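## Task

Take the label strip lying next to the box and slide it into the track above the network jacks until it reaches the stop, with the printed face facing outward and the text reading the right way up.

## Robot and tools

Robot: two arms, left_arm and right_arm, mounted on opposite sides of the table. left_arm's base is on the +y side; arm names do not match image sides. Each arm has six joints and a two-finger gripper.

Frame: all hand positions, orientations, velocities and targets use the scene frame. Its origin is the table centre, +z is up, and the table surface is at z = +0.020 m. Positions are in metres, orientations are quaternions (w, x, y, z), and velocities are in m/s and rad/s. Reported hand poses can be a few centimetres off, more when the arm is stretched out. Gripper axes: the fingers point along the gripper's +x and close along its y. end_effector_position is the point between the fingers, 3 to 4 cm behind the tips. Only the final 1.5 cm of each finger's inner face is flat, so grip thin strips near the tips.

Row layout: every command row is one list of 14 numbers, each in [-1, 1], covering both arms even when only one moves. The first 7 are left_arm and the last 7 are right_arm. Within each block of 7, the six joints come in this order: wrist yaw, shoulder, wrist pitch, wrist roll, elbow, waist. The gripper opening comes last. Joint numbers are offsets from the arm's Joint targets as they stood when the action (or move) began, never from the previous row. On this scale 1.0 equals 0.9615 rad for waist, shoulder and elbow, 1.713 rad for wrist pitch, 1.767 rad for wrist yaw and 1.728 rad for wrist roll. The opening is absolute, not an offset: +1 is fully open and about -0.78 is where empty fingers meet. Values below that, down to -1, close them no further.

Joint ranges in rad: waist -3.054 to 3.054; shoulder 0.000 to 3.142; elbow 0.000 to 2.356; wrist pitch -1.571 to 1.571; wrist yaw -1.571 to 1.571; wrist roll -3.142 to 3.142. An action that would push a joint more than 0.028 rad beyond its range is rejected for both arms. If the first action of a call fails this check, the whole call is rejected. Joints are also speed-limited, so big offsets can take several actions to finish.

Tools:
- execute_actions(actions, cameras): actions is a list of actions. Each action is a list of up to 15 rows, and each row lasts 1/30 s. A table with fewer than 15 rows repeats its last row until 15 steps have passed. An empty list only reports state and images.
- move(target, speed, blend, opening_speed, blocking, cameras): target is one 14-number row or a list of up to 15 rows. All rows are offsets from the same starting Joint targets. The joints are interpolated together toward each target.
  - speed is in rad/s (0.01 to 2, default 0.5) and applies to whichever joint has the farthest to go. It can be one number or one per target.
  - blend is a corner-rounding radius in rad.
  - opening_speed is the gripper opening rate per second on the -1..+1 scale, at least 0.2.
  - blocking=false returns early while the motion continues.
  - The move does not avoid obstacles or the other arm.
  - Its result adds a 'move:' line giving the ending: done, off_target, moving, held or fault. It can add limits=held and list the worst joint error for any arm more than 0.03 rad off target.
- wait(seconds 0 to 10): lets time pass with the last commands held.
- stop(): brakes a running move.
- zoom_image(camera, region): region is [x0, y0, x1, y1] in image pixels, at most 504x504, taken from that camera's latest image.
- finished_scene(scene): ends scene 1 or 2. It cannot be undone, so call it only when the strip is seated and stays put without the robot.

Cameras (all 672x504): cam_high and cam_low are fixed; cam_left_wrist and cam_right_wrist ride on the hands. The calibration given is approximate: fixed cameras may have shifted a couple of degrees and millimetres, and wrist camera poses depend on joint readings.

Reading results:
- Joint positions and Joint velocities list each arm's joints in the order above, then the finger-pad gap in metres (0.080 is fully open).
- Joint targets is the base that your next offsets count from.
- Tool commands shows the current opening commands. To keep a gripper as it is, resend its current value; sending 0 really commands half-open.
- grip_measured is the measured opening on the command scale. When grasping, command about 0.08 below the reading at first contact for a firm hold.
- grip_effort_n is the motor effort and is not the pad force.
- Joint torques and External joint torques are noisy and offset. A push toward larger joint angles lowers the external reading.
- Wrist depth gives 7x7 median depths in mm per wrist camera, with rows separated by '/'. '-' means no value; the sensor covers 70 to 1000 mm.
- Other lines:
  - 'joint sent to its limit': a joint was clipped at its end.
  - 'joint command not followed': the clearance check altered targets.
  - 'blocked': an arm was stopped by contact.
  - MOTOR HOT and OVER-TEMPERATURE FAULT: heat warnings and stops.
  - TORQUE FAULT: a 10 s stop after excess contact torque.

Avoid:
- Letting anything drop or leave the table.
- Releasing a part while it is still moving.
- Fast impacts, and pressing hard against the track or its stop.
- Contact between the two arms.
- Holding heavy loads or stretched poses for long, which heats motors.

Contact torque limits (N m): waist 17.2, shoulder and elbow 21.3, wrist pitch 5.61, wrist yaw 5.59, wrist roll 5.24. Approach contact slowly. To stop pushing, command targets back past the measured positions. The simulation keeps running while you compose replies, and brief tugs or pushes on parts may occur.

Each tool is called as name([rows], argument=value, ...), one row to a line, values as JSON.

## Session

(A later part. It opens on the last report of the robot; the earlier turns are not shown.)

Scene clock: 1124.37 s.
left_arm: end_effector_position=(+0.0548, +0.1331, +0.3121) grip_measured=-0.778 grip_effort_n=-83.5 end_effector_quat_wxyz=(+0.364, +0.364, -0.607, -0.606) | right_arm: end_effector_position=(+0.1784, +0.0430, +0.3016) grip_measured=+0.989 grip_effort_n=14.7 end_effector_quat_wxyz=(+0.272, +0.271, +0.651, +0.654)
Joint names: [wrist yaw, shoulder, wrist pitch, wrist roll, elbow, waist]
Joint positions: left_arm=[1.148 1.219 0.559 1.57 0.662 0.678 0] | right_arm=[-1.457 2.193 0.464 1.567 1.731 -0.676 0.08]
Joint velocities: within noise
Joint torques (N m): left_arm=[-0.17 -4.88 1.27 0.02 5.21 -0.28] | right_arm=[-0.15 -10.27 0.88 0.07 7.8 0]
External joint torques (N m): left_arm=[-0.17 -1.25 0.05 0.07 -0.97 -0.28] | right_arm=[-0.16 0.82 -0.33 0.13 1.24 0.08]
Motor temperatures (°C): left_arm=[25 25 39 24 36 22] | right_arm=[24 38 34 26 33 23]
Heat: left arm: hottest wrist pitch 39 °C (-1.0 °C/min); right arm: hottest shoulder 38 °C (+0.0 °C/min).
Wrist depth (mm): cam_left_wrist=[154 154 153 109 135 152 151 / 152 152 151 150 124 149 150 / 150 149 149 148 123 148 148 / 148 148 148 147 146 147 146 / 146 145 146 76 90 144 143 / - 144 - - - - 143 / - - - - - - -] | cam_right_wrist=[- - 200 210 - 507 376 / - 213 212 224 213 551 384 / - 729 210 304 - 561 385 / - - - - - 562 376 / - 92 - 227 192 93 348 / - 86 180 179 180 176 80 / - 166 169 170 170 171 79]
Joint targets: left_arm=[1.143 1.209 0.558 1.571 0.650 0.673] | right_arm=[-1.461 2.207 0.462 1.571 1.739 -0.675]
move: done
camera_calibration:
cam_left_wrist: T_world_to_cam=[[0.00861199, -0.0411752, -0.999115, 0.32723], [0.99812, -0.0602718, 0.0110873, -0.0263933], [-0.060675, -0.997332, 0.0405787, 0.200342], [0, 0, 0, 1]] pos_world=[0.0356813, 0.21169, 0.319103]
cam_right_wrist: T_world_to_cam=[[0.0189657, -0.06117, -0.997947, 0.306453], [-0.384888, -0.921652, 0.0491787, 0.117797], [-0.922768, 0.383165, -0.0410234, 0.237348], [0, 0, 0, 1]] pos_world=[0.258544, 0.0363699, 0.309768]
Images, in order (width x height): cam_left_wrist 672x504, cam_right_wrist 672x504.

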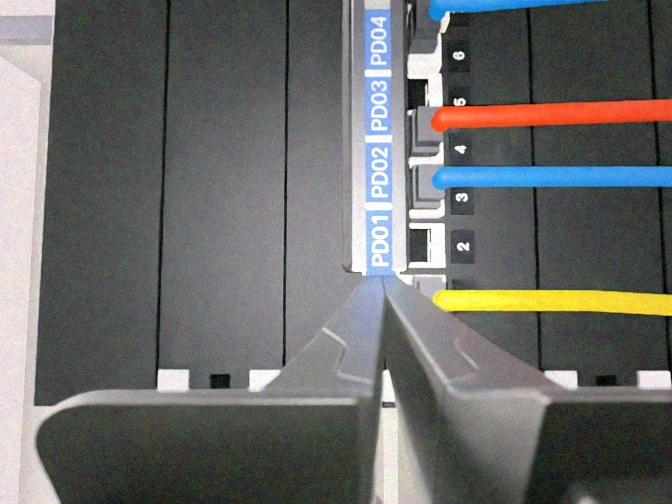

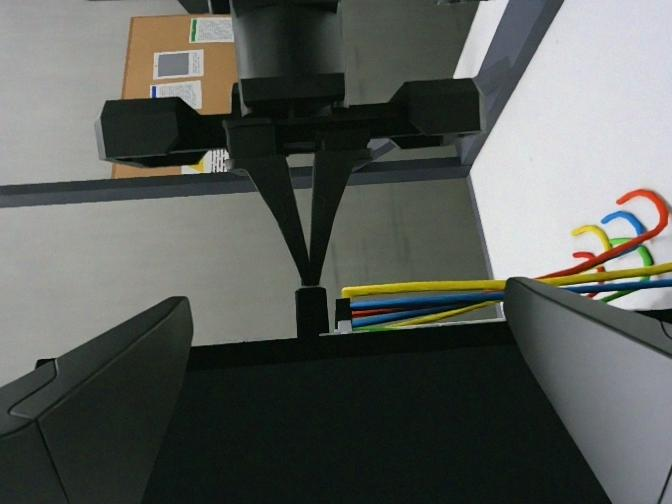

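move(target=[-0.0034,-0.0054,-0.0012,0,-0.0035,-0.0064,-0.82,0,0,0,0,0,0,1.0], speed=0.01, cameras=["cam_left_wrist","cam_right_wrist"])

zoom_image(camera="cam_left_wrist", region=[320, 200, 440, 320])

zoom_image(camera="cam_right_wrist", region=[280, 250, 350, 310])

Scene clock: 1132.43 s.
left_arm: end_effector_position=(+0.0531, +0.1331, +0.3121) grip_measured=-0.778 grip_effort_n=-83.5 end_effector_quat_wxyz=(+0.364, +0.364, -0.607, -0.606) | right_arm: end_effector_position=(+0.1784, +0.0430, +0.3016) grip_measured=+0.989 grip_effort_n=14.7 end_effector_quat_wxyz=(+0.272, +0.271, +0.651, +0.654)
Joint names: [wrist yaw, shoulder, wrist pitch, wrist roll, elbow, waist]
Joint positions: left_arm=[1.141 1.213 0.557 1.57 0.659 0.672 0] | right_arm=[-1.457 2.193 0.464 1.567 1.731 -0.676 0.08]
Joint velocities: within noise
Joint torques (N m): left_arm=[-0.16 -4.81 1.28 0.02 5.23 -0.38] | right_arm=[-0.18 -10.3 0.85 0.08 7.74 0.05]
External joint torques (N m): left_arm=[-0.15 -1.25 0.07 0.07 -0.93 -0.4] | right_arm=[-0.18 0.76 -0.35 0.13 1.21 0.05]
Motor temperatures (°C): left_arm=[25 24 39 24 35 22] | right_arm=[24 38 33 26 33 23]
Heat: left arm: hottest wrist pitch 39 °C (+0.0 °C/min); right arm: hottest shoulder 38 °C (+0.0 °C/min).
Wrist depth (mm): cam_left_wrist=[154 154 153 109 133 152 151 / 152 152 150 150 144 150 150 / 149 149 149 148 124 147 147 / 149 148 148 147 146 147 146 / 146 146 146 76 91 144 144 / - 144 - - - - 142 / - - - - - - -] | cam_right_wrist=[- - 202 212 - 505 372 / - 214 212 225 214 550 384 / - 738 212 221 - 567 385 / - - - - - 564 375 / - 92 - 227 192 93 350 / - 86 179 180 181 176 80 / - 165 170 169 170 171 79]
Joint targets: left_arm=[1.137 1.204 0.556 1.571 0.647 0.667] | right_arm=[-1.461 2.207 0.462 1.571 1.739 -0.675]
move: done
camera_calibration:
cam_left_wrist: T_world_to_cam=[[0.00863331, -0.0411763, -0.999115, 0.327215], [0.998166, -0.0595102, 0.0110777, -0.0248104], [-0.0599136, -0.997378, 0.0405871, 0.200257], [0, 0, 0, 1]] pos_world=[0.033938, 0.211729, 0.319073]
cam_right_wrist: T_world_to_cam=[[0.0189657, -0.06117, -0.997947, 0.306453], [-0.384888, -0.921652, 0.0491787, 0.117797], [-0.922768, 0.383165, -0.0410234, 0.237348], [0, 0, 0, 1]] pos_world=[0.258544, 0.0363699, 0.309768]
Images, in order (width x height): cam_left_wrist 672x504, cam_right_wrist 672x504.

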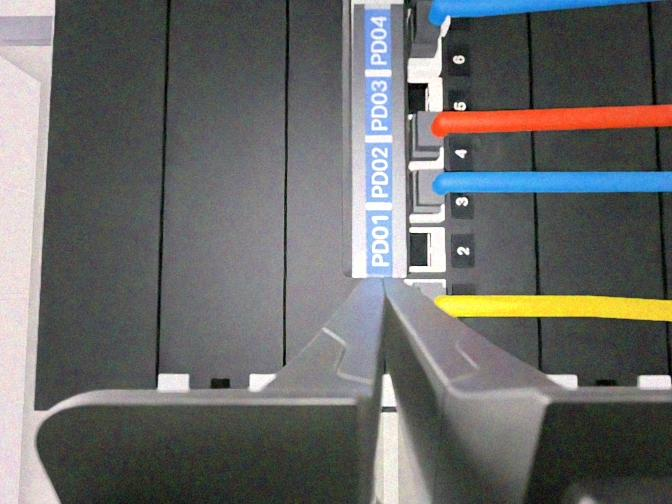

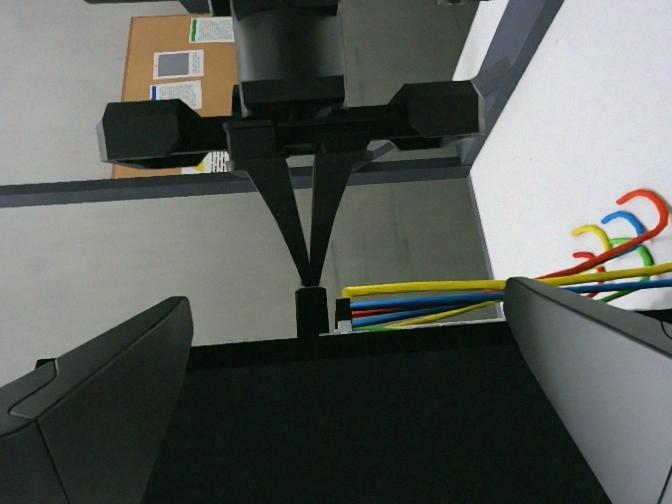

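Scaled by 4.200.

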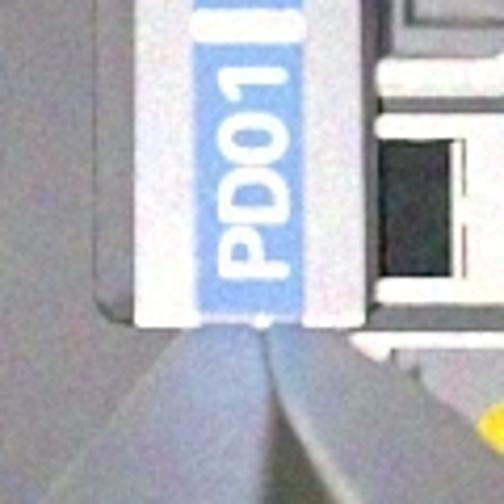

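Scaled by 7.200.

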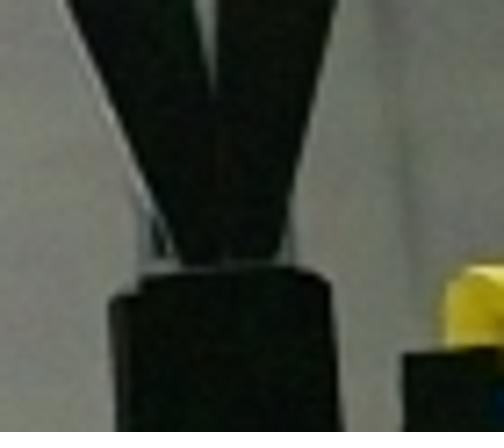

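move(target=[-0.0014,-0.0022,-0.0005,0,-0.0014,-0.0027,-0.82,0,0,0,0,0,0,1.0], speed=0.01, cameras=["cam_left_wrist","cam_right_wrist"])

zoom_image(camera="cam_left_wrist", region=[320, 200, 440, 320])

zoom_image(camera="cam_left_wrist", region=[340, 0, 420, 80])

Scene clock: 1140.03 s.
left_arm: end_effector_position=(+0.0527, +0.1331, +0.3120) grip_measured=-0.778 grip_effort_n=-83.5 end_effector_quat_wxyz=(+0.365, +0.364, -0.606, -0.606) | right_arm: end_effector_position=(+0.1784, +0.0430, +0.3016) grip_measured=+0.989 grip_effort_n=15.1 end_effector_quat_wxyz=(+0.272, +0.271, +0.651, +0.654)
Joint names: [wrist yaw, shoulder, wrist pitch, wrist roll, elbow, waist]
Joint positions: left_arm=[1.138 1.212 0.556 1.57 0.657 0.67 0] | right_arm=[-1.457 2.193 0.464 1.567 1.731 -0.676 0.08]
Joint velocities: within noise
Joint torques (N m): left_arm=[-0.12 -4.8 1.27 0.02 5.18 -0.42] | right_arm=[-0.17 -10.31 0.85 0.06 7.78 0]
External joint torques (N m): left_arm=[-0.12 -1.21 0.05 0.07 -0.99 -0.42] | right_arm=[-0.17 0.74 -0.34 0.11 1.25 -0.07]
Motor temperatures (°C): left_arm=[25 24 39 24 35 22] | right_arm=[24 38 33 26 33 23]
Heat: left arm: hottest wrist pitch 39 °C (+0.0 °C/min); right arm: hottest shoulder 38 °C (+0.0 °C/min).
Wrist depth (mm): cam_left_wrist=[153 153 153 109 132 151 151 / 151 151 150 150 143 150 150 / 149 149 149 148 124 148 147 / 148 148 147 147 145 146 145 / 146 146 146 76 90 144 144 / - 144 - - - - 143 / - - - - - - -] | cam_right_wrist=[- - 204 213 - 510 374 / - 213 212 225 213 549 379 / - 723 216 221 - 568 383 / - - - - - 576 375 / - 92 - 226 192 93 348 / - 86 179 179 180 177 80 / - 166 169 170 170 171 79]
Joint targets: left_arm=[1.135 1.202 0.555 1.571 0.646 0.664] | right_arm=[-1.461 2.207 0.462 1.571 1.739 -0.675]
move: done
camera_calibration:
cam_left_wrist: T_world_to_cam=[[0.00845993, -0.0408639, -0.999129, 0.327146], [0.998258, -0.0579903, 0.0108243, -0.0245382], [-0.0583821, -0.99748, 0.0403022, 0.200204], [0, 0, 0, 1]] pos_world=[0.0334162, 0.211645, 0.319058]
cam_right_wrist: T_world_to_cam=[[0.0189657, -0.06117, -0.997947, 0.306453], [-0.384888, -0.921652, 0.0491787, 0.117797], [-0.922768, 0.383165, -0.0410234, 0.237348], [0, 0, 0, 1]] pos_world=[0.258544, 0.0363699, 0.309768]
Images, in order (width x height): cam_left_wrist 672x504, cam_right_wrist 672x504.

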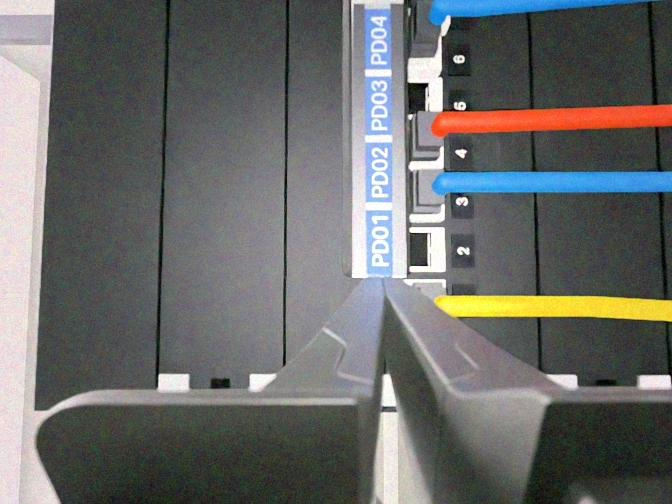

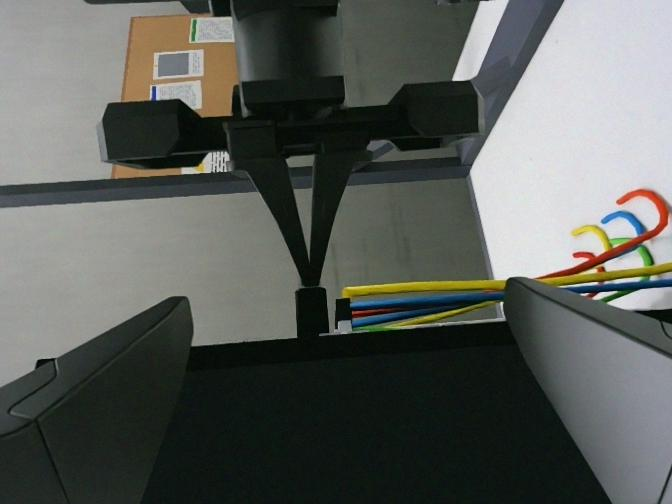

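Scaled by 4.200.

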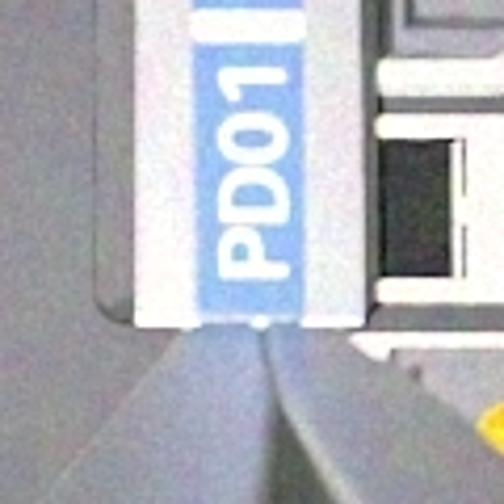

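Scaled by 6.300.

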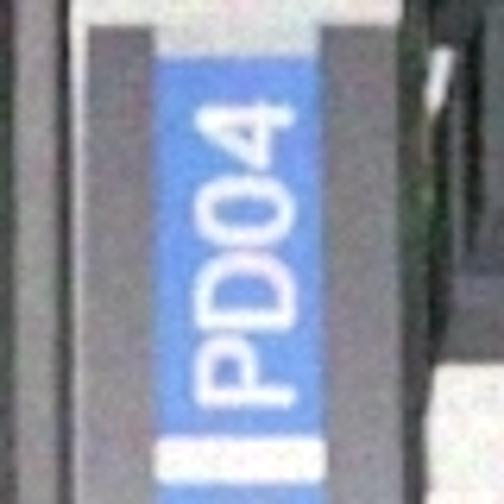

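move([
  [0.0096,0.0258,0.0041,0,0.0343,0.0206,-0.82,0,0,0,0,0,0,1.0],
  [0.0736,-0.1279,-0.0315,0,-0.0718,0.1342,-0.82,0,0,0,0,0,0,1.0],
  [-0.4188,-0.6739,-0.2475,0,-0.2350,-0.2954,-0.82,0,0,0,0,0,0,1.0],
], speed=[0.03,0.12,0.35], blend=[0,0.02,0], cameras=["cam_left_wrist","cam_right_wrist"])

zoom_image(camera="cam_left_wrist", region=[310, 190, 430, 280])

zoom_image(camera="cam_right_wrist", region=[280, 250, 350, 310])

Scene clock: 1172.67 s.
left_arm: end_effector_position=(+0.0167, +0.1955, +0.3117) grip_measured=-0.778 grip_effort_n=-83.5 end_effector_quat_wxyz=(+0.492, +0.491, -0.509, -0.508) | right_arm: end_effector_position=(+0.1784, +0.0430, +0.3016) grip_measured=+0.989 grip_effort_n=15.1 end_effector_quat_wxyz=(+0.272, +0.271, +0.651, +0.654)
Joint names: [wrist yaw, shoulder, wrist pitch, wrist roll, elbow, waist]
Joint positions: left_arm=[0.4 0.559 0.131 1.57 0.432 0.385 0] | right_arm=[-1.457 2.193 0.464 1.567 1.731 -0.676 0.08]
Joint velocities: within noise
Joint torques (N m): left_arm=[-0.17 -0.77 1.74 0.02 5.81 -0.29] | right_arm=[-0.16 -10.27 0.87 0.07 7.76 0.03]
External joint torques (N m): left_arm=[-0.17 -0.34 0.19 0.07 -0.85 -0.29] | right_arm=[-0.16 0.84 -0.33 0.13 1.19 0.1]
Motor temperatures (°C): left_arm=[25 25 39 24 35 22] | right_arm=[24 39 33 26 33 23]
Heat: left arm: hottest wrist pitch 39 °C (+1.0 °C/min); right arm: hottest shoulder 39 °C (+1.0 °C/min).
Wrist depth (mm): cam_left_wrist=[- 171 170 167 165 169 169 / - 181 181 177 180 181 181 / - 193 193 188 190 190 191 / - 206 206 201 201 207 206 / - - 219 76 90 535 367 / - - - - - - 385 / - - - - - - -] | cam_right_wrist=[- - 325 - - 512 375 / - - 298 303 584 551 384 / - - - 739 - 558 384 / - - - - - 564 374 / - 92 - 226 192 93 348 / - 86 179 180 180 176 80 / - 165 170 169 170 170 79]
Joint targets: left_arm=[0.395 0.553 0.131 1.571 0.420 0.380] | right_arm=[-1.461 2.207 0.462 1.571 1.739 -0.675]
move: done
camera_calibration:
cam_left_wrist: T_world_to_cam=[[0.0253188, -0.0355891, -0.999046, 0.328313], [0.923028, 0.384612, 0.0096912, -0.0698421], [0.3839, -0.922392, 0.0425876, 0.237591], [0, 0, 0, 1]] pos_world=[-0.0350576, 0.257699, 0.318558]
cam_right_wrist: T_world_to_cam=[[0.0189657, -0.06117, -0.997947, 0.306453], [-0.384888, -0.921652, 0.0491787, 0.117797], [-0.922768, 0.383165, -0.0410234, 0.237348], [0, 0, 0, 1]] pos_world=[0.258544, 0.0363699, 0.309768]
Images, in order (width x height): cam_left_wrist 672x504, cam_right_wrist 672x504.

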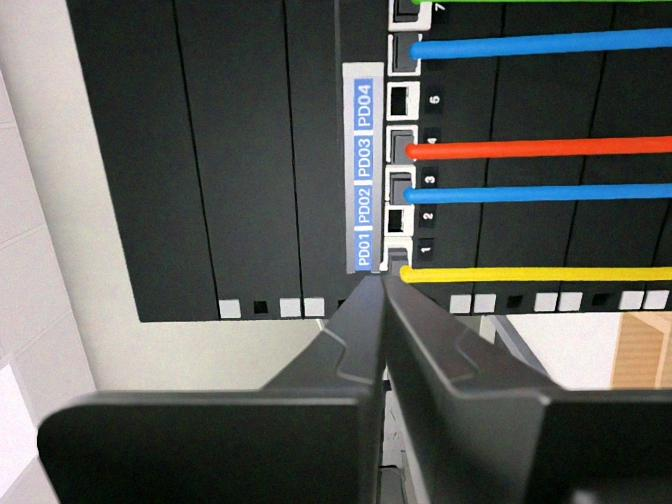

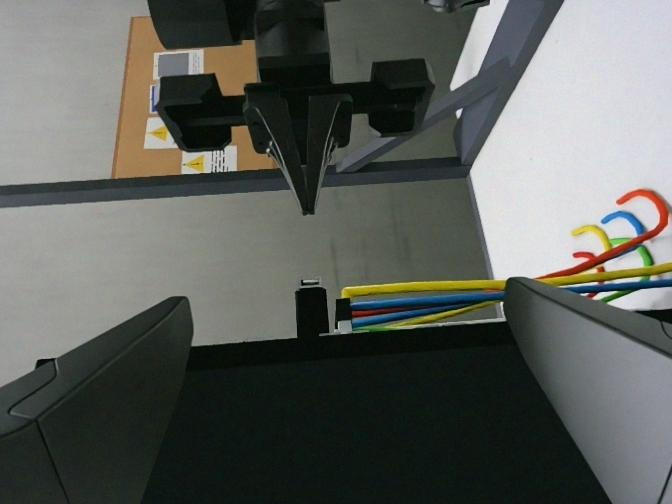

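Scaled by 4.200.

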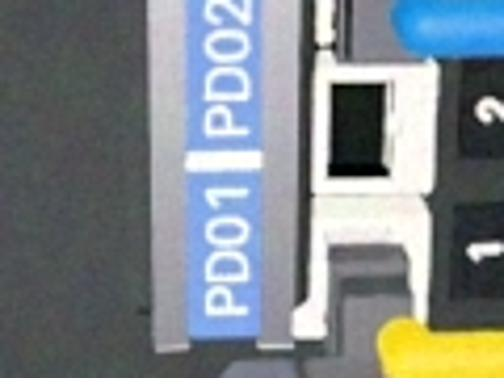

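Scaled by 7.200.

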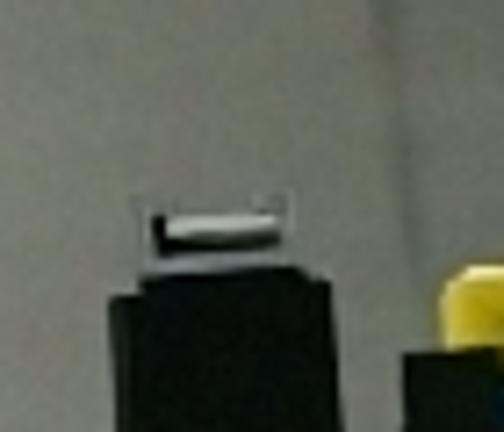

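zoom_image(camera="cam_left_wrist", region=[330, 50, 400, 110])

zoom_image(camera="cam_left_wrist", region=[340, 60, 390, 85])

zoom_image(camera="cam_left_wrist", region=[340, 250, 400, 285])

Scaled by 7.200.

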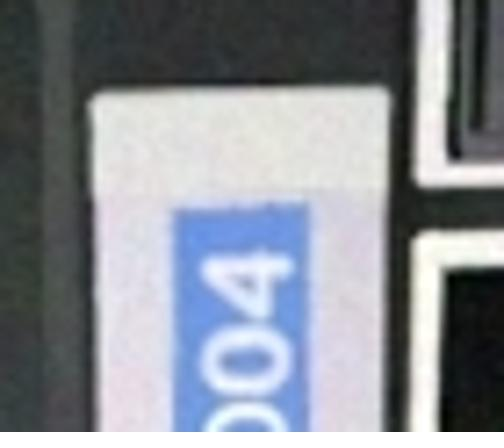

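Scaled by 10.080.

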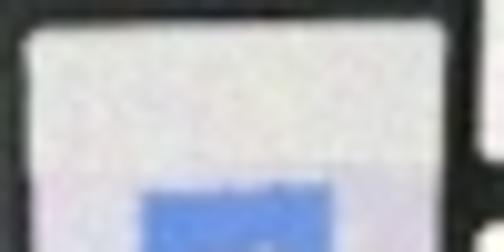

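Scaled by 8.400.

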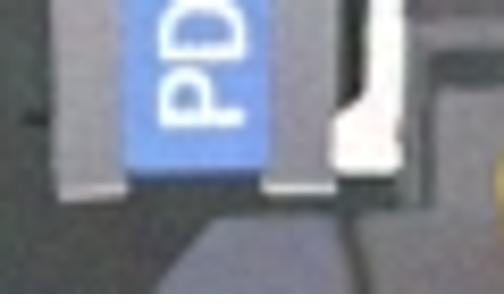

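move([
  [0.3106,0.3651,0.0855,0,0.2278,0.3335,0.333,0,0,0,0,0,0,1.0],
  [0.2586,0.4763,0.1229,0,0.2725,0.2392,0.333,0,0,0,0,0,0,1.0],
], speed=[0.3,0.08], opening_speed=0.5, cameras=["cam_left_wrist","cam_right_wrist"])

zoom_image(camera="cam_left_wrist", region=[320, 200, 480, 320])

zoom_image(camera="cam_right_wrist", region=[270, 240, 350, 300])

Scene clock: 1264.63 s.
left_arm: end_effector_position=(+0.0528, +0.1441, +0.3395) grip_measured=+0.330 grip_effort_n=15.6 end_effector_quat_wxyz=(+0.431, +0.430, -0.560, -0.562) | right_arm: end_effector_position=(+0.1784, +0.0430, +0.3016) grip_measured=+0.989 grip_effort_n=15.1 end_effector_quat_wxyz=(+0.272, +0.271, +0.651, +0.654)
Joint names: [wrist yaw, shoulder, wrist pitch, wrist roll, elbow, waist]
Joint positions: left_arm=[0.856 1.006 0.339 1.57 0.664 0.615 0.05] | right_arm=[-1.457 2.193 0.464 1.567 1.731 -0.676 0.08]
Joint velocities: within noise
Joint torques (N m): left_arm=[-0.16 -1.8 1.75 0.02 9.31 -0.32] | right_arm=[-0.18 -10.31 0.85 0.07 7.75 0.05]
External joint torques (N m): left_arm=[-0.15 0.79 0.36 0.07 2.73 -0.33] | right_arm=[-0.18 0.76 -0.35 0.13 1.21 0.12]
Motor temperatures (°C): left_arm=[25 22 43 24 34 22] | right_arm=[24 39 33 26 33 23]
Heat: left arm: hottest wrist pitch 43 °C (+1.0 °C/min); right arm: hottest shoulder 39 °C (+0.0 °C/min).
Wrist depth (mm): cam_left_wrist=[- 141 140 141 139 132 140 / - 144 144 143 121 116 143 / - 149 148 147 121 141 147 / - 152 152 152 152 144 151 / - 155 80 155 156 89 155 / - - 90 408 - - - / - - - 330 342 - -] | cam_right_wrist=[- - 224 - - 509 374 / - 222 237 239 628 550 381 / - 244 733 279 - 558 383 / - - - - - 571 376 / - 92 - 226 193 93 348 / - 86 179 180 180 177 80 / - 165 168 170 170 171 79]
Joint targets: left_arm=[0.852 1.011 0.342 1.571 0.682 0.610] | right_arm=[-1.461 2.207 0.462 1.571 1.739 -0.675]
move: done
camera_calibration:
cam_left_wrist: T_world_to_cam=[[0.0145159, -0.034436, -0.999301, 0.35387], [0.98586, 0.167354, 0.00855359, -0.0552926], [0.166942, -0.985295, 0.0363784, 0.197794], [0, 0, 0, 1]] pos_world=[0.0163538, 0.216325, 0.3469]
cam_right_wrist: T_world_to_cam=[[0.0189657, -0.06117, -0.997947, 0.306453], [-0.384888, -0.921652, 0.0491787, 0.117797], [-0.922768, 0.383165, -0.0410234, 0.237348], [0, 0, 0, 1]] pos_world=[0.258544, 0.0363699, 0.309768]
Images, in order (width x height): cam_left_wrist 672x504, cam_right_wrist 672x504.

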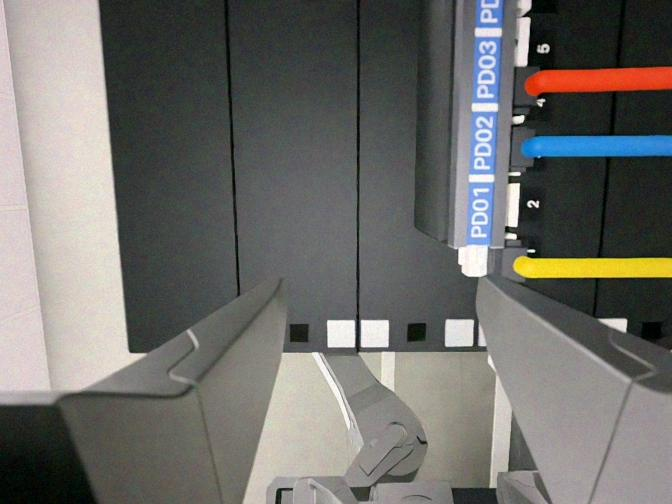

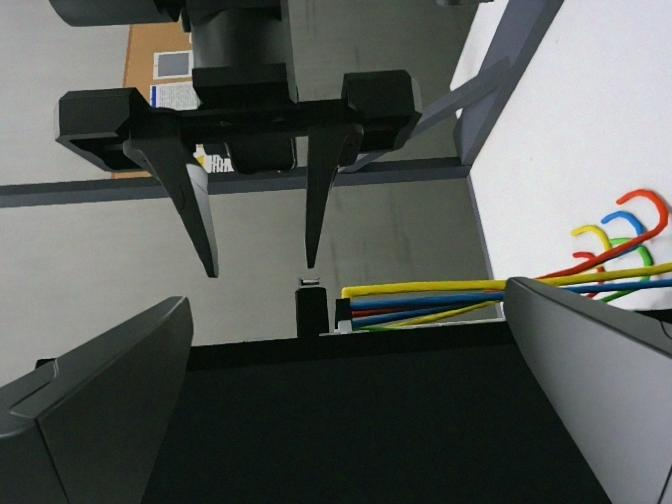

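Scaled by 3.150.

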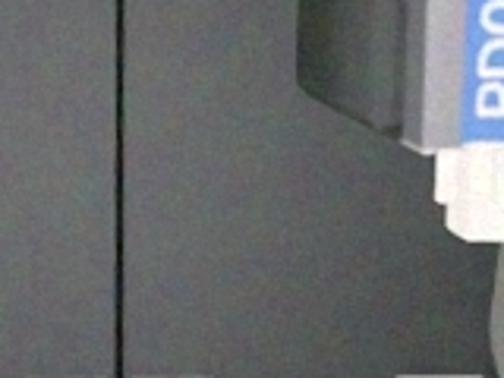

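Scaled by 6.300.

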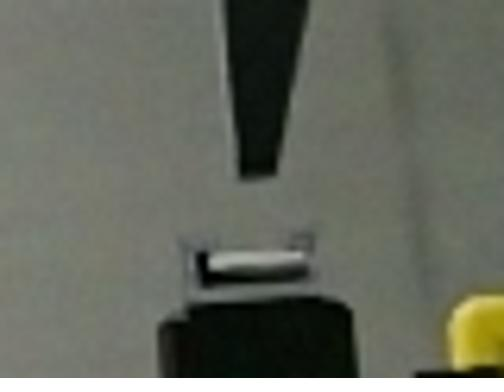

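move([
  [-0.0096,0.0229,0.0062,0,0.0128,-0.0187,0.333,0,0,0,0,0,0,1.0],
  [-0.0096,0.0062,0.0053,0,-0.0163,-0.0187,0.333,0,0,0,0,0,0,1.0],
  [-0.0217,-0.0073,0.0009,0,-0.0224,-0.04,0.333,0,0,0,0,0,0,1.0],
], speed=[0.03,0.05,0.03], cameras=["cam_left_wrist","cam_right_wrist"])

zoom_image(camera="cam_left_wrist", region=[420, 200, 540, 320])

zoom_image(camera="cam_right_wrist", region=[270, 240, 350, 300])

Scene clock: 1296.63 s.
left_arm: end_effector_position=(+0.0472, +0.1386, +0.3415) grip_measured=+0.330 grip_effort_n=16.5 end_effector_quat_wxyz=(+0.431, +0.430, -0.561, -0.560) | right_arm: end_effector_position=(+0.1784, +0.0430, +0.3016) grip_measured=+0.989 grip_effort_n=15.1 end_effector_quat_wxyz=(+0.272, +0.271, +0.651, +0.654)
Joint names: [wrist yaw, shoulder, wrist pitch, wrist roll, elbow, waist]
Joint positions: left_arm=[0.818 1.013 0.344 1.57 0.672 0.576 0.05] | right_arm=[-1.457 2.193 0.464 1.567 1.731 -0.676 0.08]
Joint velocities: within noise
Joint torques (N m): left_arm=[-0.17 -3.69 1.52 0.02 5.62 -0.34] | right_arm=[-0.17 -10.25 0.85 0.07 7.76 -0.06]
External joint torques (N m): left_arm=[-0.16 -1.03 0.11 0.07 -0.96 -0.37] | right_arm=[-0.16 0.9 -0.35 0.13 1.19 -0.14]
Motor temperatures (°C): left_arm=[25 22 42 24 40 22] | right_arm=[24 39 33 26 33 23]
Heat: left arm: hottest wrist pitch 42 °C (-1.0 °C/min); right arm: hottest shoulder 39 °C (+0.0 °C/min).
Wrist depth (mm): cam_left_wrist=[- 135 135 135 134 97 134 / - 139 139 138 130 98 138 / - 143 142 142 130 116 142 / - 147 146 146 145 144 145 / - 149 80 150 150 89 149 / - - 90 396 368 - - / - - - - 342 - -] | cam_right_wrist=[- 263 228 - - 511 375 / - - 232 249 680 548 380 / - 226 321 278 - 560 387 / - - - - - 562 375 / - 92 - 226 191 93 346 / - 86 180 180 180 177 80 / - 166 169 170 170 170 79]
Joint targets: left_arm=[0.813 1.004 0.343 1.571 0.660 0.572] | right_arm=[-1.461 2.207 0.462 1.571 1.739 -0.675]
move: done
camera_calibration:
cam_left_wrist: T_world_to_cam=[[0.0174185, -0.0389098, -0.999091, 0.356183], [0.985895, 0.167021, 0.0106838, -0.0495784], [0.166453, -0.985185, 0.0412702, 0.191558], [0, 0, 0, 1]] pos_world=[0.0107894, 0.21086, 0.348484]
cam_right_wrist: T_world_to_cam=[[0.0189657, -0.06117, -0.997947, 0.306453], [-0.384888, -0.921652, 0.0491787, 0.117797], [-0.922768, 0.383165, -0.0410234, 0.237348], [0, 0, 0, 1]] pos_world=[0.258544, 0.0363699, 0.309768]
Images, in order (width x height): cam_left_wrist 672x504, cam_right_wrist 672x504.

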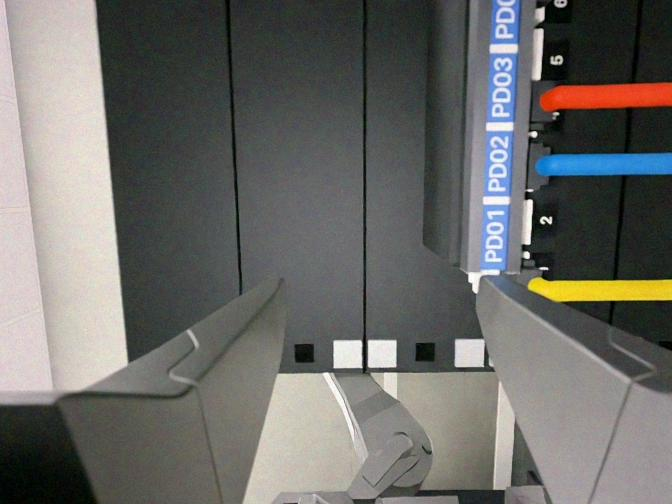

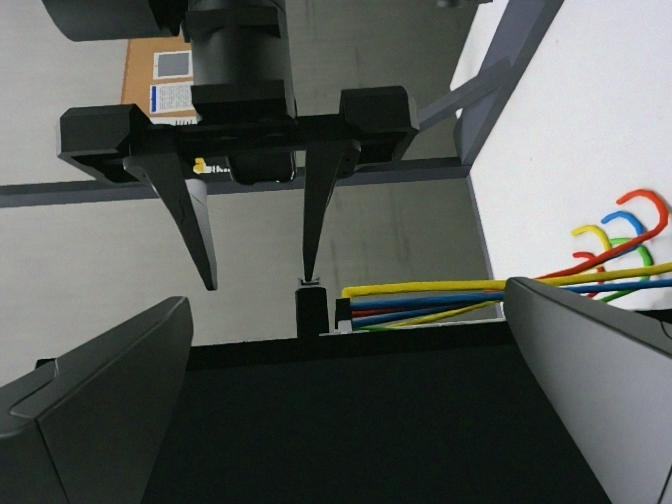

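Scaled by 4.200.

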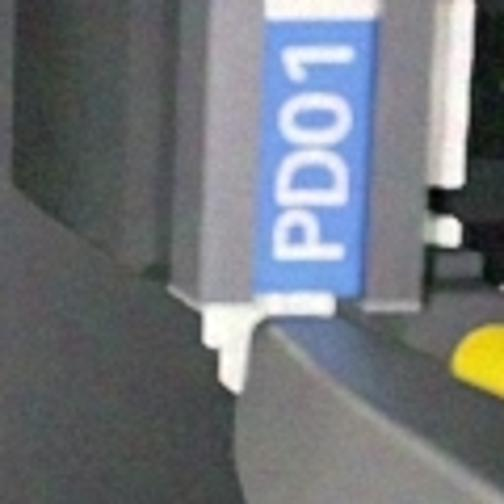

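Scaled by 6.300.

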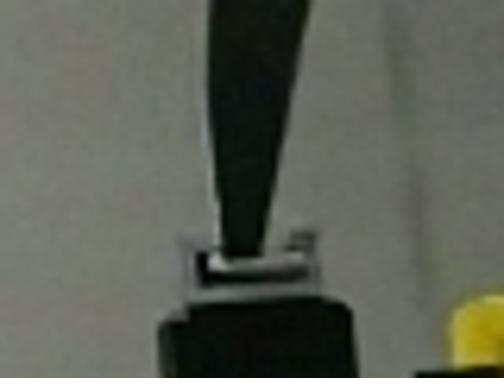

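move(target=[-0.00659,-0.00419,-0.00131,0,-0.00393,-0.0121,0.333,0,0,0,0,0,0,1.0], speed=0.01, cameras=["cam_left_wrist","cam_right_wrist"])

zoom_image(camera="cam_left_wrist", region=[420, 200, 540, 320])

zoom_image(camera="cam_right_wrist", region=[270, 240, 350, 300])

Scene clock: 1326.50 s.
left_arm: end_effector_position=(+0.0449, +0.1381, +0.3406) grip_measured=+0.330 grip_effort_n=15.6 end_effector_quat_wxyz=(+0.431, +0.431, -0.561, -0.561) | right_arm: end_effector_position=(+0.1784, +0.0430, +0.3016) grip_measured=+0.989 grip_effort_n=15.1 end_effector_quat_wxyz=(+0.272, +0.271, +0.651, +0.654)
Joint names: [wrist yaw, shoulder, wrist pitch, wrist roll, elbow, waist]
Joint positions: left_arm=[0.806 1.009 0.341 1.57 0.668 0.565 0.05] | right_arm=[-1.457 2.193 0.464 1.567 1.731 -0.676 0.08]
Joint velocities: within noise
Joint torques (N m): left_arm=[-0.16 -3.68 1.53 0.02 5.69 -0.38] | right_arm=[-0.16 -10.28 0.86 0.08 7.85 0]
External joint torques (N m): left_arm=[-0.16 -1.04 0.13 0.07 -0.87 -0.37] | right_arm=[-0.16 0.8 -0.34 0.14 1.3 0]
Motor temperatures (°C): left_arm=[25 23 39 24 35 22] | right_arm=[24 39 33 26 33 23]
Heat: left arm: hottest wrist pitch 39 °C (-4.0 °C/min); right arm: hottest shoulder 39 °C (+0.0 °C/min).
Wrist depth (mm): cam_left_wrist=[- 134 135 134 134 115 134 / - 138 138 137 125 107 137 / - 142 142 142 126 114 140 / - 146 145 146 144 144 145 / - 149 80 149 150 89 149 / - - 90 392 - - - / - - - 355 353 - -] | cam_right_wrist=[- 260 231 - - 509 373 / - - 230 248 679 547 381 / - 228 315 281 - 568 384 / - - - - - 568 375 / - 92 - 226 193 93 348 / - 86 180 180 180 177 80 / - 165 169 170 170 170 79]
Joint targets: left_arm=[0.802 1.000 0.341 1.571 0.656 0.560] | right_arm=[-1.461 2.207 0.462 1.571 1.739 -0.675]
move: done
camera_calibration:
cam_left_wrist: T_world_to_cam=[[0.0162376, -0.0369563, -0.999185, 0.355095], [0.98578, 0.167753, 0.00981517, -0.0470464], [0.167254, -0.985136, 0.0391547, 0.192167], [0, 0, 0, 1]] pos_world=[0.0084709, 0.210326, 0.347743]
cam_right_wrist: T_world_to_cam=[[0.0189657, -0.06117, -0.997947, 0.306453], [-0.384888, -0.921652, 0.0491787, 0.117797], [-0.922768, 0.383165, -0.0410234, 0.237348], [0, 0, 0, 1]] pos_world=[0.258544, 0.0363699, 0.309768]
Images, in order (width x height): cam_left_wrist 672x504, cam_right_wrist 672x504.

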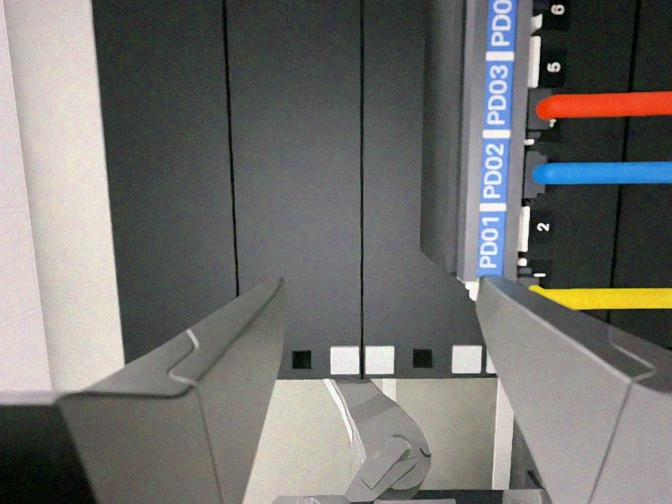

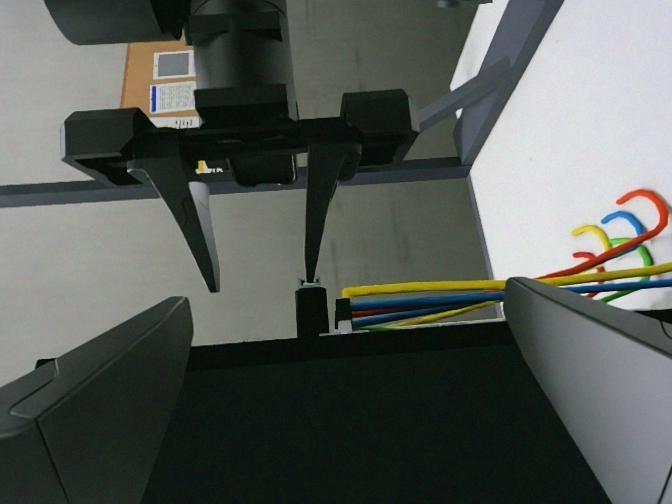

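Scaled by 4.200.

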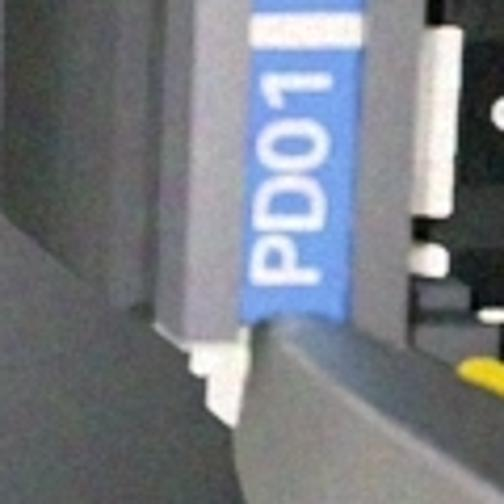

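Scaled by 6.300.

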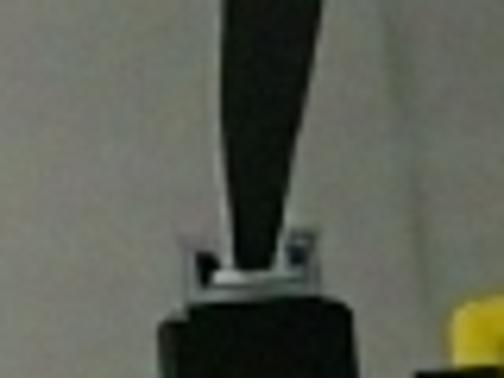

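move(target=[-0.0028,-0.0033,-0.001,0,-0.0015,-0.0051,0.333,0,0,0,0,0,0,1.0], speed=0.01, cameras=["cam_left_wrist","cam_right_wrist"])

zoom_image(camera="cam_left_wrist", region=[420, 200, 540, 320])

zoom_image(camera="cam_left_wrist", region=[440, 0, 560, 100])

Scene clock: 1333.17 s.
left_arm: end_effector_position=(+0.0438, +0.1382, +0.3406) grip_measured=+0.330 grip_effort_n=15.6 end_effector_quat_wxyz=(+0.431, +0.431, -0.560, -0.561) | right_arm: end_effector_position=(+0.1784, +0.0430, +0.3016) grip_measured=+0.989 grip_effort_n=15.1 end_effector_quat_wxyz=(+0.272, +0.271, +0.651, +0.654)
Joint names: [wrist yaw, shoulder, wrist pitch, wrist roll, elbow, waist]
Joint positions: left_arm=[0.801 1.006 0.339 1.57 0.667 0.56 0.05] | right_arm=[-1.457 2.193 0.464 1.567 1.731 -0.676 0.08]
Joint velocities: within noise
Joint torques (N m): left_arm=[-0.15 -3.66 1.54 0.01 5.66 -0.38] | right_arm=[-0.18 -10.21 0.87 0.08 7.8 0.07]
External joint torques (N m): left_arm=[-0.15 -1.01 0.12 0.06 -0.97 -0.38] | right_arm=[-0.18 0.88 -0.33 0.14 1.25 -0.01]
Motor temperatures (°C): left_arm=[25 24 39 24 35 22] | right_arm=[24 39 33 26 33 23]
Heat: left arm: hottest wrist pitch 39 °C (-4.1 °C/min); right arm: hottest shoulder 39 °C (+0.0 °C/min).
Wrist depth (mm): cam_left_wrist=[- 135 135 135 134 115 134 / - 140 138 137 125 112 137 / - 142 142 142 126 117 141 / - 146 145 145 144 145 146 / - 148 80 150 150 89 116 / - - 90 373 360 - - / - - - - 351 - -] | cam_right_wrist=[- 261 232 - - 506 377 / - - 230 249 678 542 384 / - 228 315 275 - 558 383 / - - - - - 563 376 / - 92 - 226 192 93 346 / - 86 179 180 180 176 80 / - 165 169 169 170 170 79]
Joint targets: left_arm=[0.797 0.997 0.339 1.571 0.655 0.556] | right_arm=[-1.461 2.207 0.462 1.571 1.739 -0.675]
move: done
camera_calibration:
cam_left_wrist: T_world_to_cam=[[0.0162515, -0.0369503, -0.999185, 0.355111], [0.985716, 0.168129, 0.00981491, -0.0460422], [0.16763, -0.985072, 0.0391548, 0.192454], [0, 0, 0, 1]] pos_world=[0.00735245, 0.210444, 0.347738]
cam_right_wrist: T_world_to_cam=[[0.0189657, -0.06117, -0.997947, 0.306453], [-0.384888, -0.921652, 0.0491787, 0.117797], [-0.922768, 0.383165, -0.0410234, 0.237348], [0, 0, 0, 1]] pos_world=[0.258544, 0.0363699, 0.309768]
Images, in order (width x height): cam_left_wrist 672x504, cam_right_wrist 672x504.

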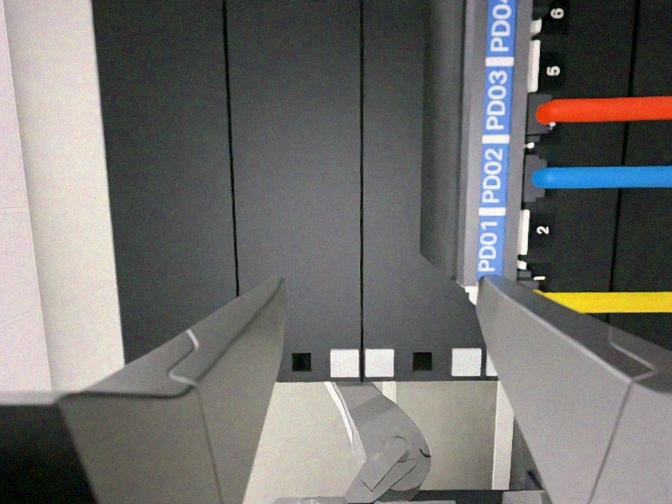

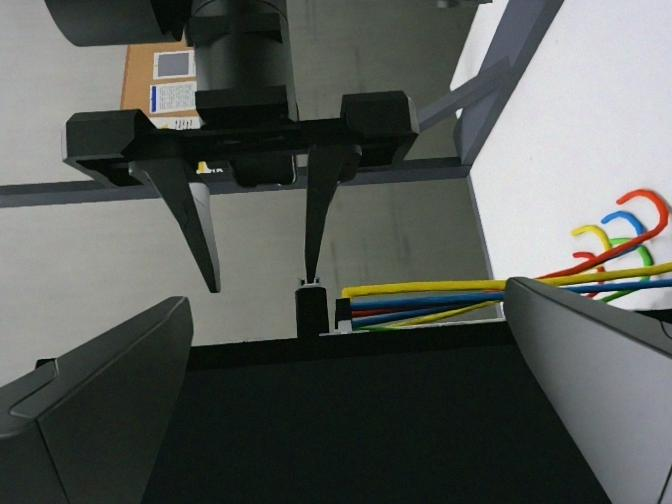

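Scaled by 4.200.

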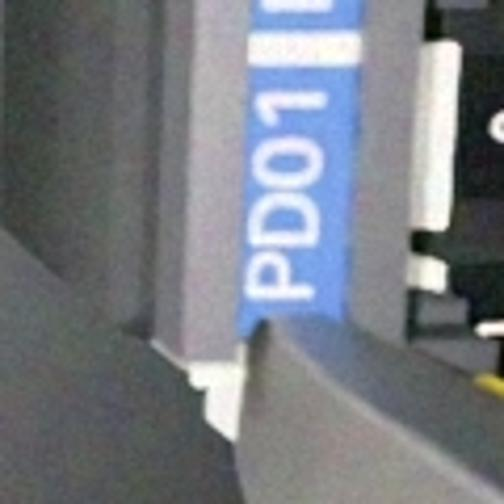

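Scaled by 4.200.

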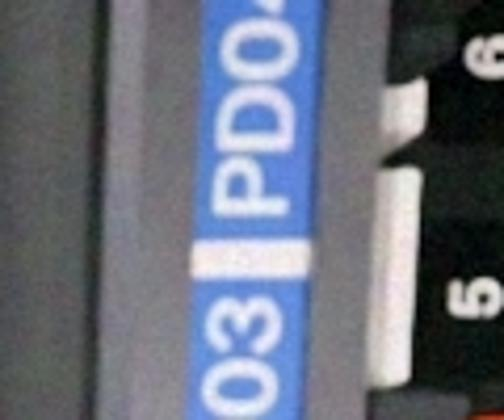

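move(target=[-0.0024,-0.0028,-0.0008,0,-0.0013,-0.0044,0.333,0,0,0,0,0,0,1.0], speed=0.01, cameras=["cam_left_wrist","cam_right_wrist"])

zoom_image(camera="cam_left_wrist", region=[420, 200, 540, 320])

zoom_image(camera="cam_right_wrist", region=[270, 240, 350, 300])

Scene clock: 1356.10 s.
left_arm: end_effector_position=(+0.0431, +0.1383, +0.3406) grip_measured=+0.330 grip_effort_n=15.6 end_effector_quat_wxyz=(+0.431, +0.431, -0.560, -0.561) | right_arm: end_effector_position=(+0.1784, +0.0430, +0.3016) grip_measured=+0.989 grip_effort_n=14.7 end_effector_quat_wxyz=(+0.272, +0.271, +0.651, +0.654)
Joint names: [wrist yaw, shoulder, wrist pitch, wrist roll, elbow, waist]
Joint positions: left_arm=[0.797 1.003 0.338 1.57 0.665 0.557 0.05] | right_arm=[-1.457 2.193 0.464 1.567 1.731 -0.676 0.08]
Joint velocities: within noise
Joint torques (N m): left_arm=[-0.14 -3.56 1.53 0.02 5.66 -0.44] | right_arm=[-0.16 -10.25 0.85 0.07 7.74 0.01]
External joint torques (N m): left_arm=[-0.14 -0.93 0.12 0.07 -0.93 -0.45] | right_arm=[-0.16 0.73 -0.33 0.12 1.25 0.09]
Motor temperatures (°C): left_arm=[25 23 40 24 34 22] | right_arm=[24 39 33 26 33 23]
Heat: left arm: hottest wrist pitch 40 °C (-2.0 °C/min); right arm: hottest shoulder 39 °C (+0.0 °C/min).
Wrist depth (mm): cam_left_wrist=[- 135 135 135 134 133 134 / - 139 138 138 124 107 137 / - 142 142 142 126 117 141 / - 146 145 146 144 144 146 / - 149 80 150 151 89 116 / - - 90 372 154 - - / - - - - 352 - -] | cam_right_wrist=[- 260 233 - - 505 374 / - - 231 251 686 545 381 / - 228 317 281 - 564 382 / - - - - - 573 375 / - 92 - 226 192 93 346 / - 86 179 179 181 177 80 / - 165 169 170 169 170 79]
Joint targets: left_arm=[0.793 0.995 0.338 1.571 0.654 0.551] | right_arm=[-1.461 2.207 0.462 1.571 1.739 -0.675]
move: done
camera_calibration:
cam_left_wrist: T_world_to_cam=[[0.0162935, -0.0369318, -0.999185, 0.355126], [0.985523, 0.169257, 0.00981466, -0.045514], [0.168757, -0.98488, 0.0391549, 0.192582], [0, 0, 0, 1]] pos_world=[0.00656935, 0.210489, 0.347743]
cam_right_wrist: T_world_to_cam=[[0.0189657, -0.06117, -0.997947, 0.306453], [-0.384888, -0.921652, 0.0491787, 0.117797], [-0.922768, 0.383165, -0.0410234, 0.237348], [0, 0, 0, 1]] pos_world=[0.258544, 0.0363699, 0.309768]
Images, in order (width x height): cam_left_wrist 672x504, cam_right_wrist 672x504.

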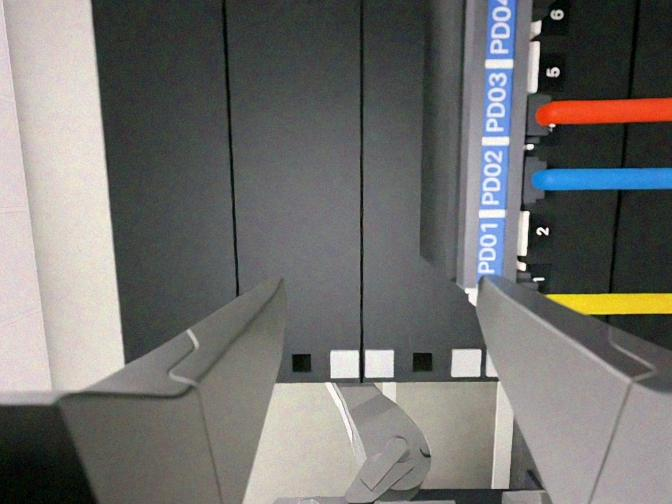

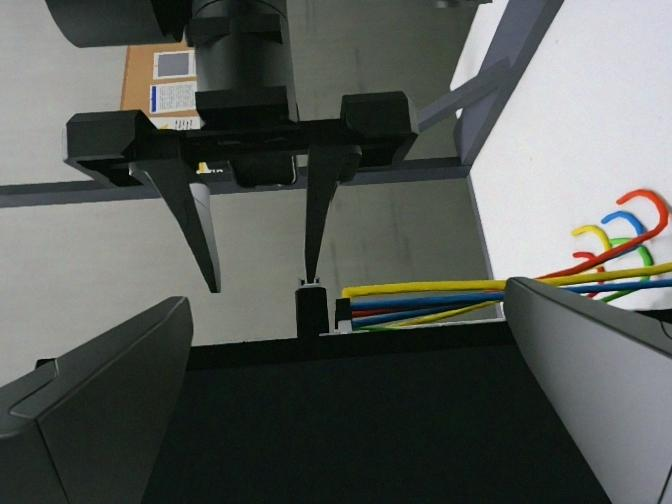

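Scaled by 4.200.

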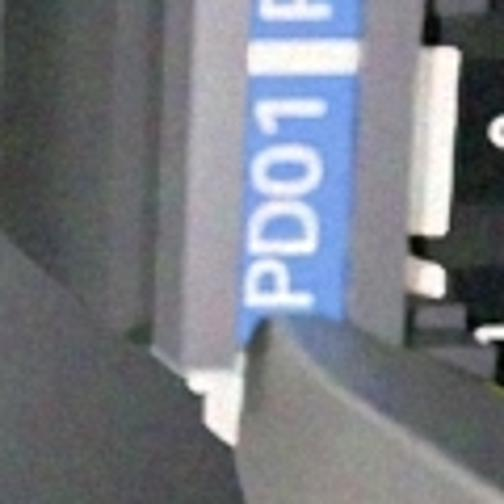

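Scaled by 6.300.

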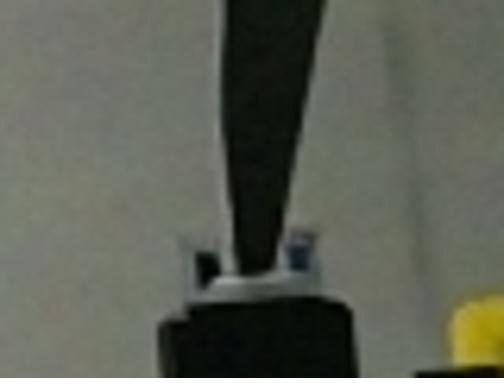

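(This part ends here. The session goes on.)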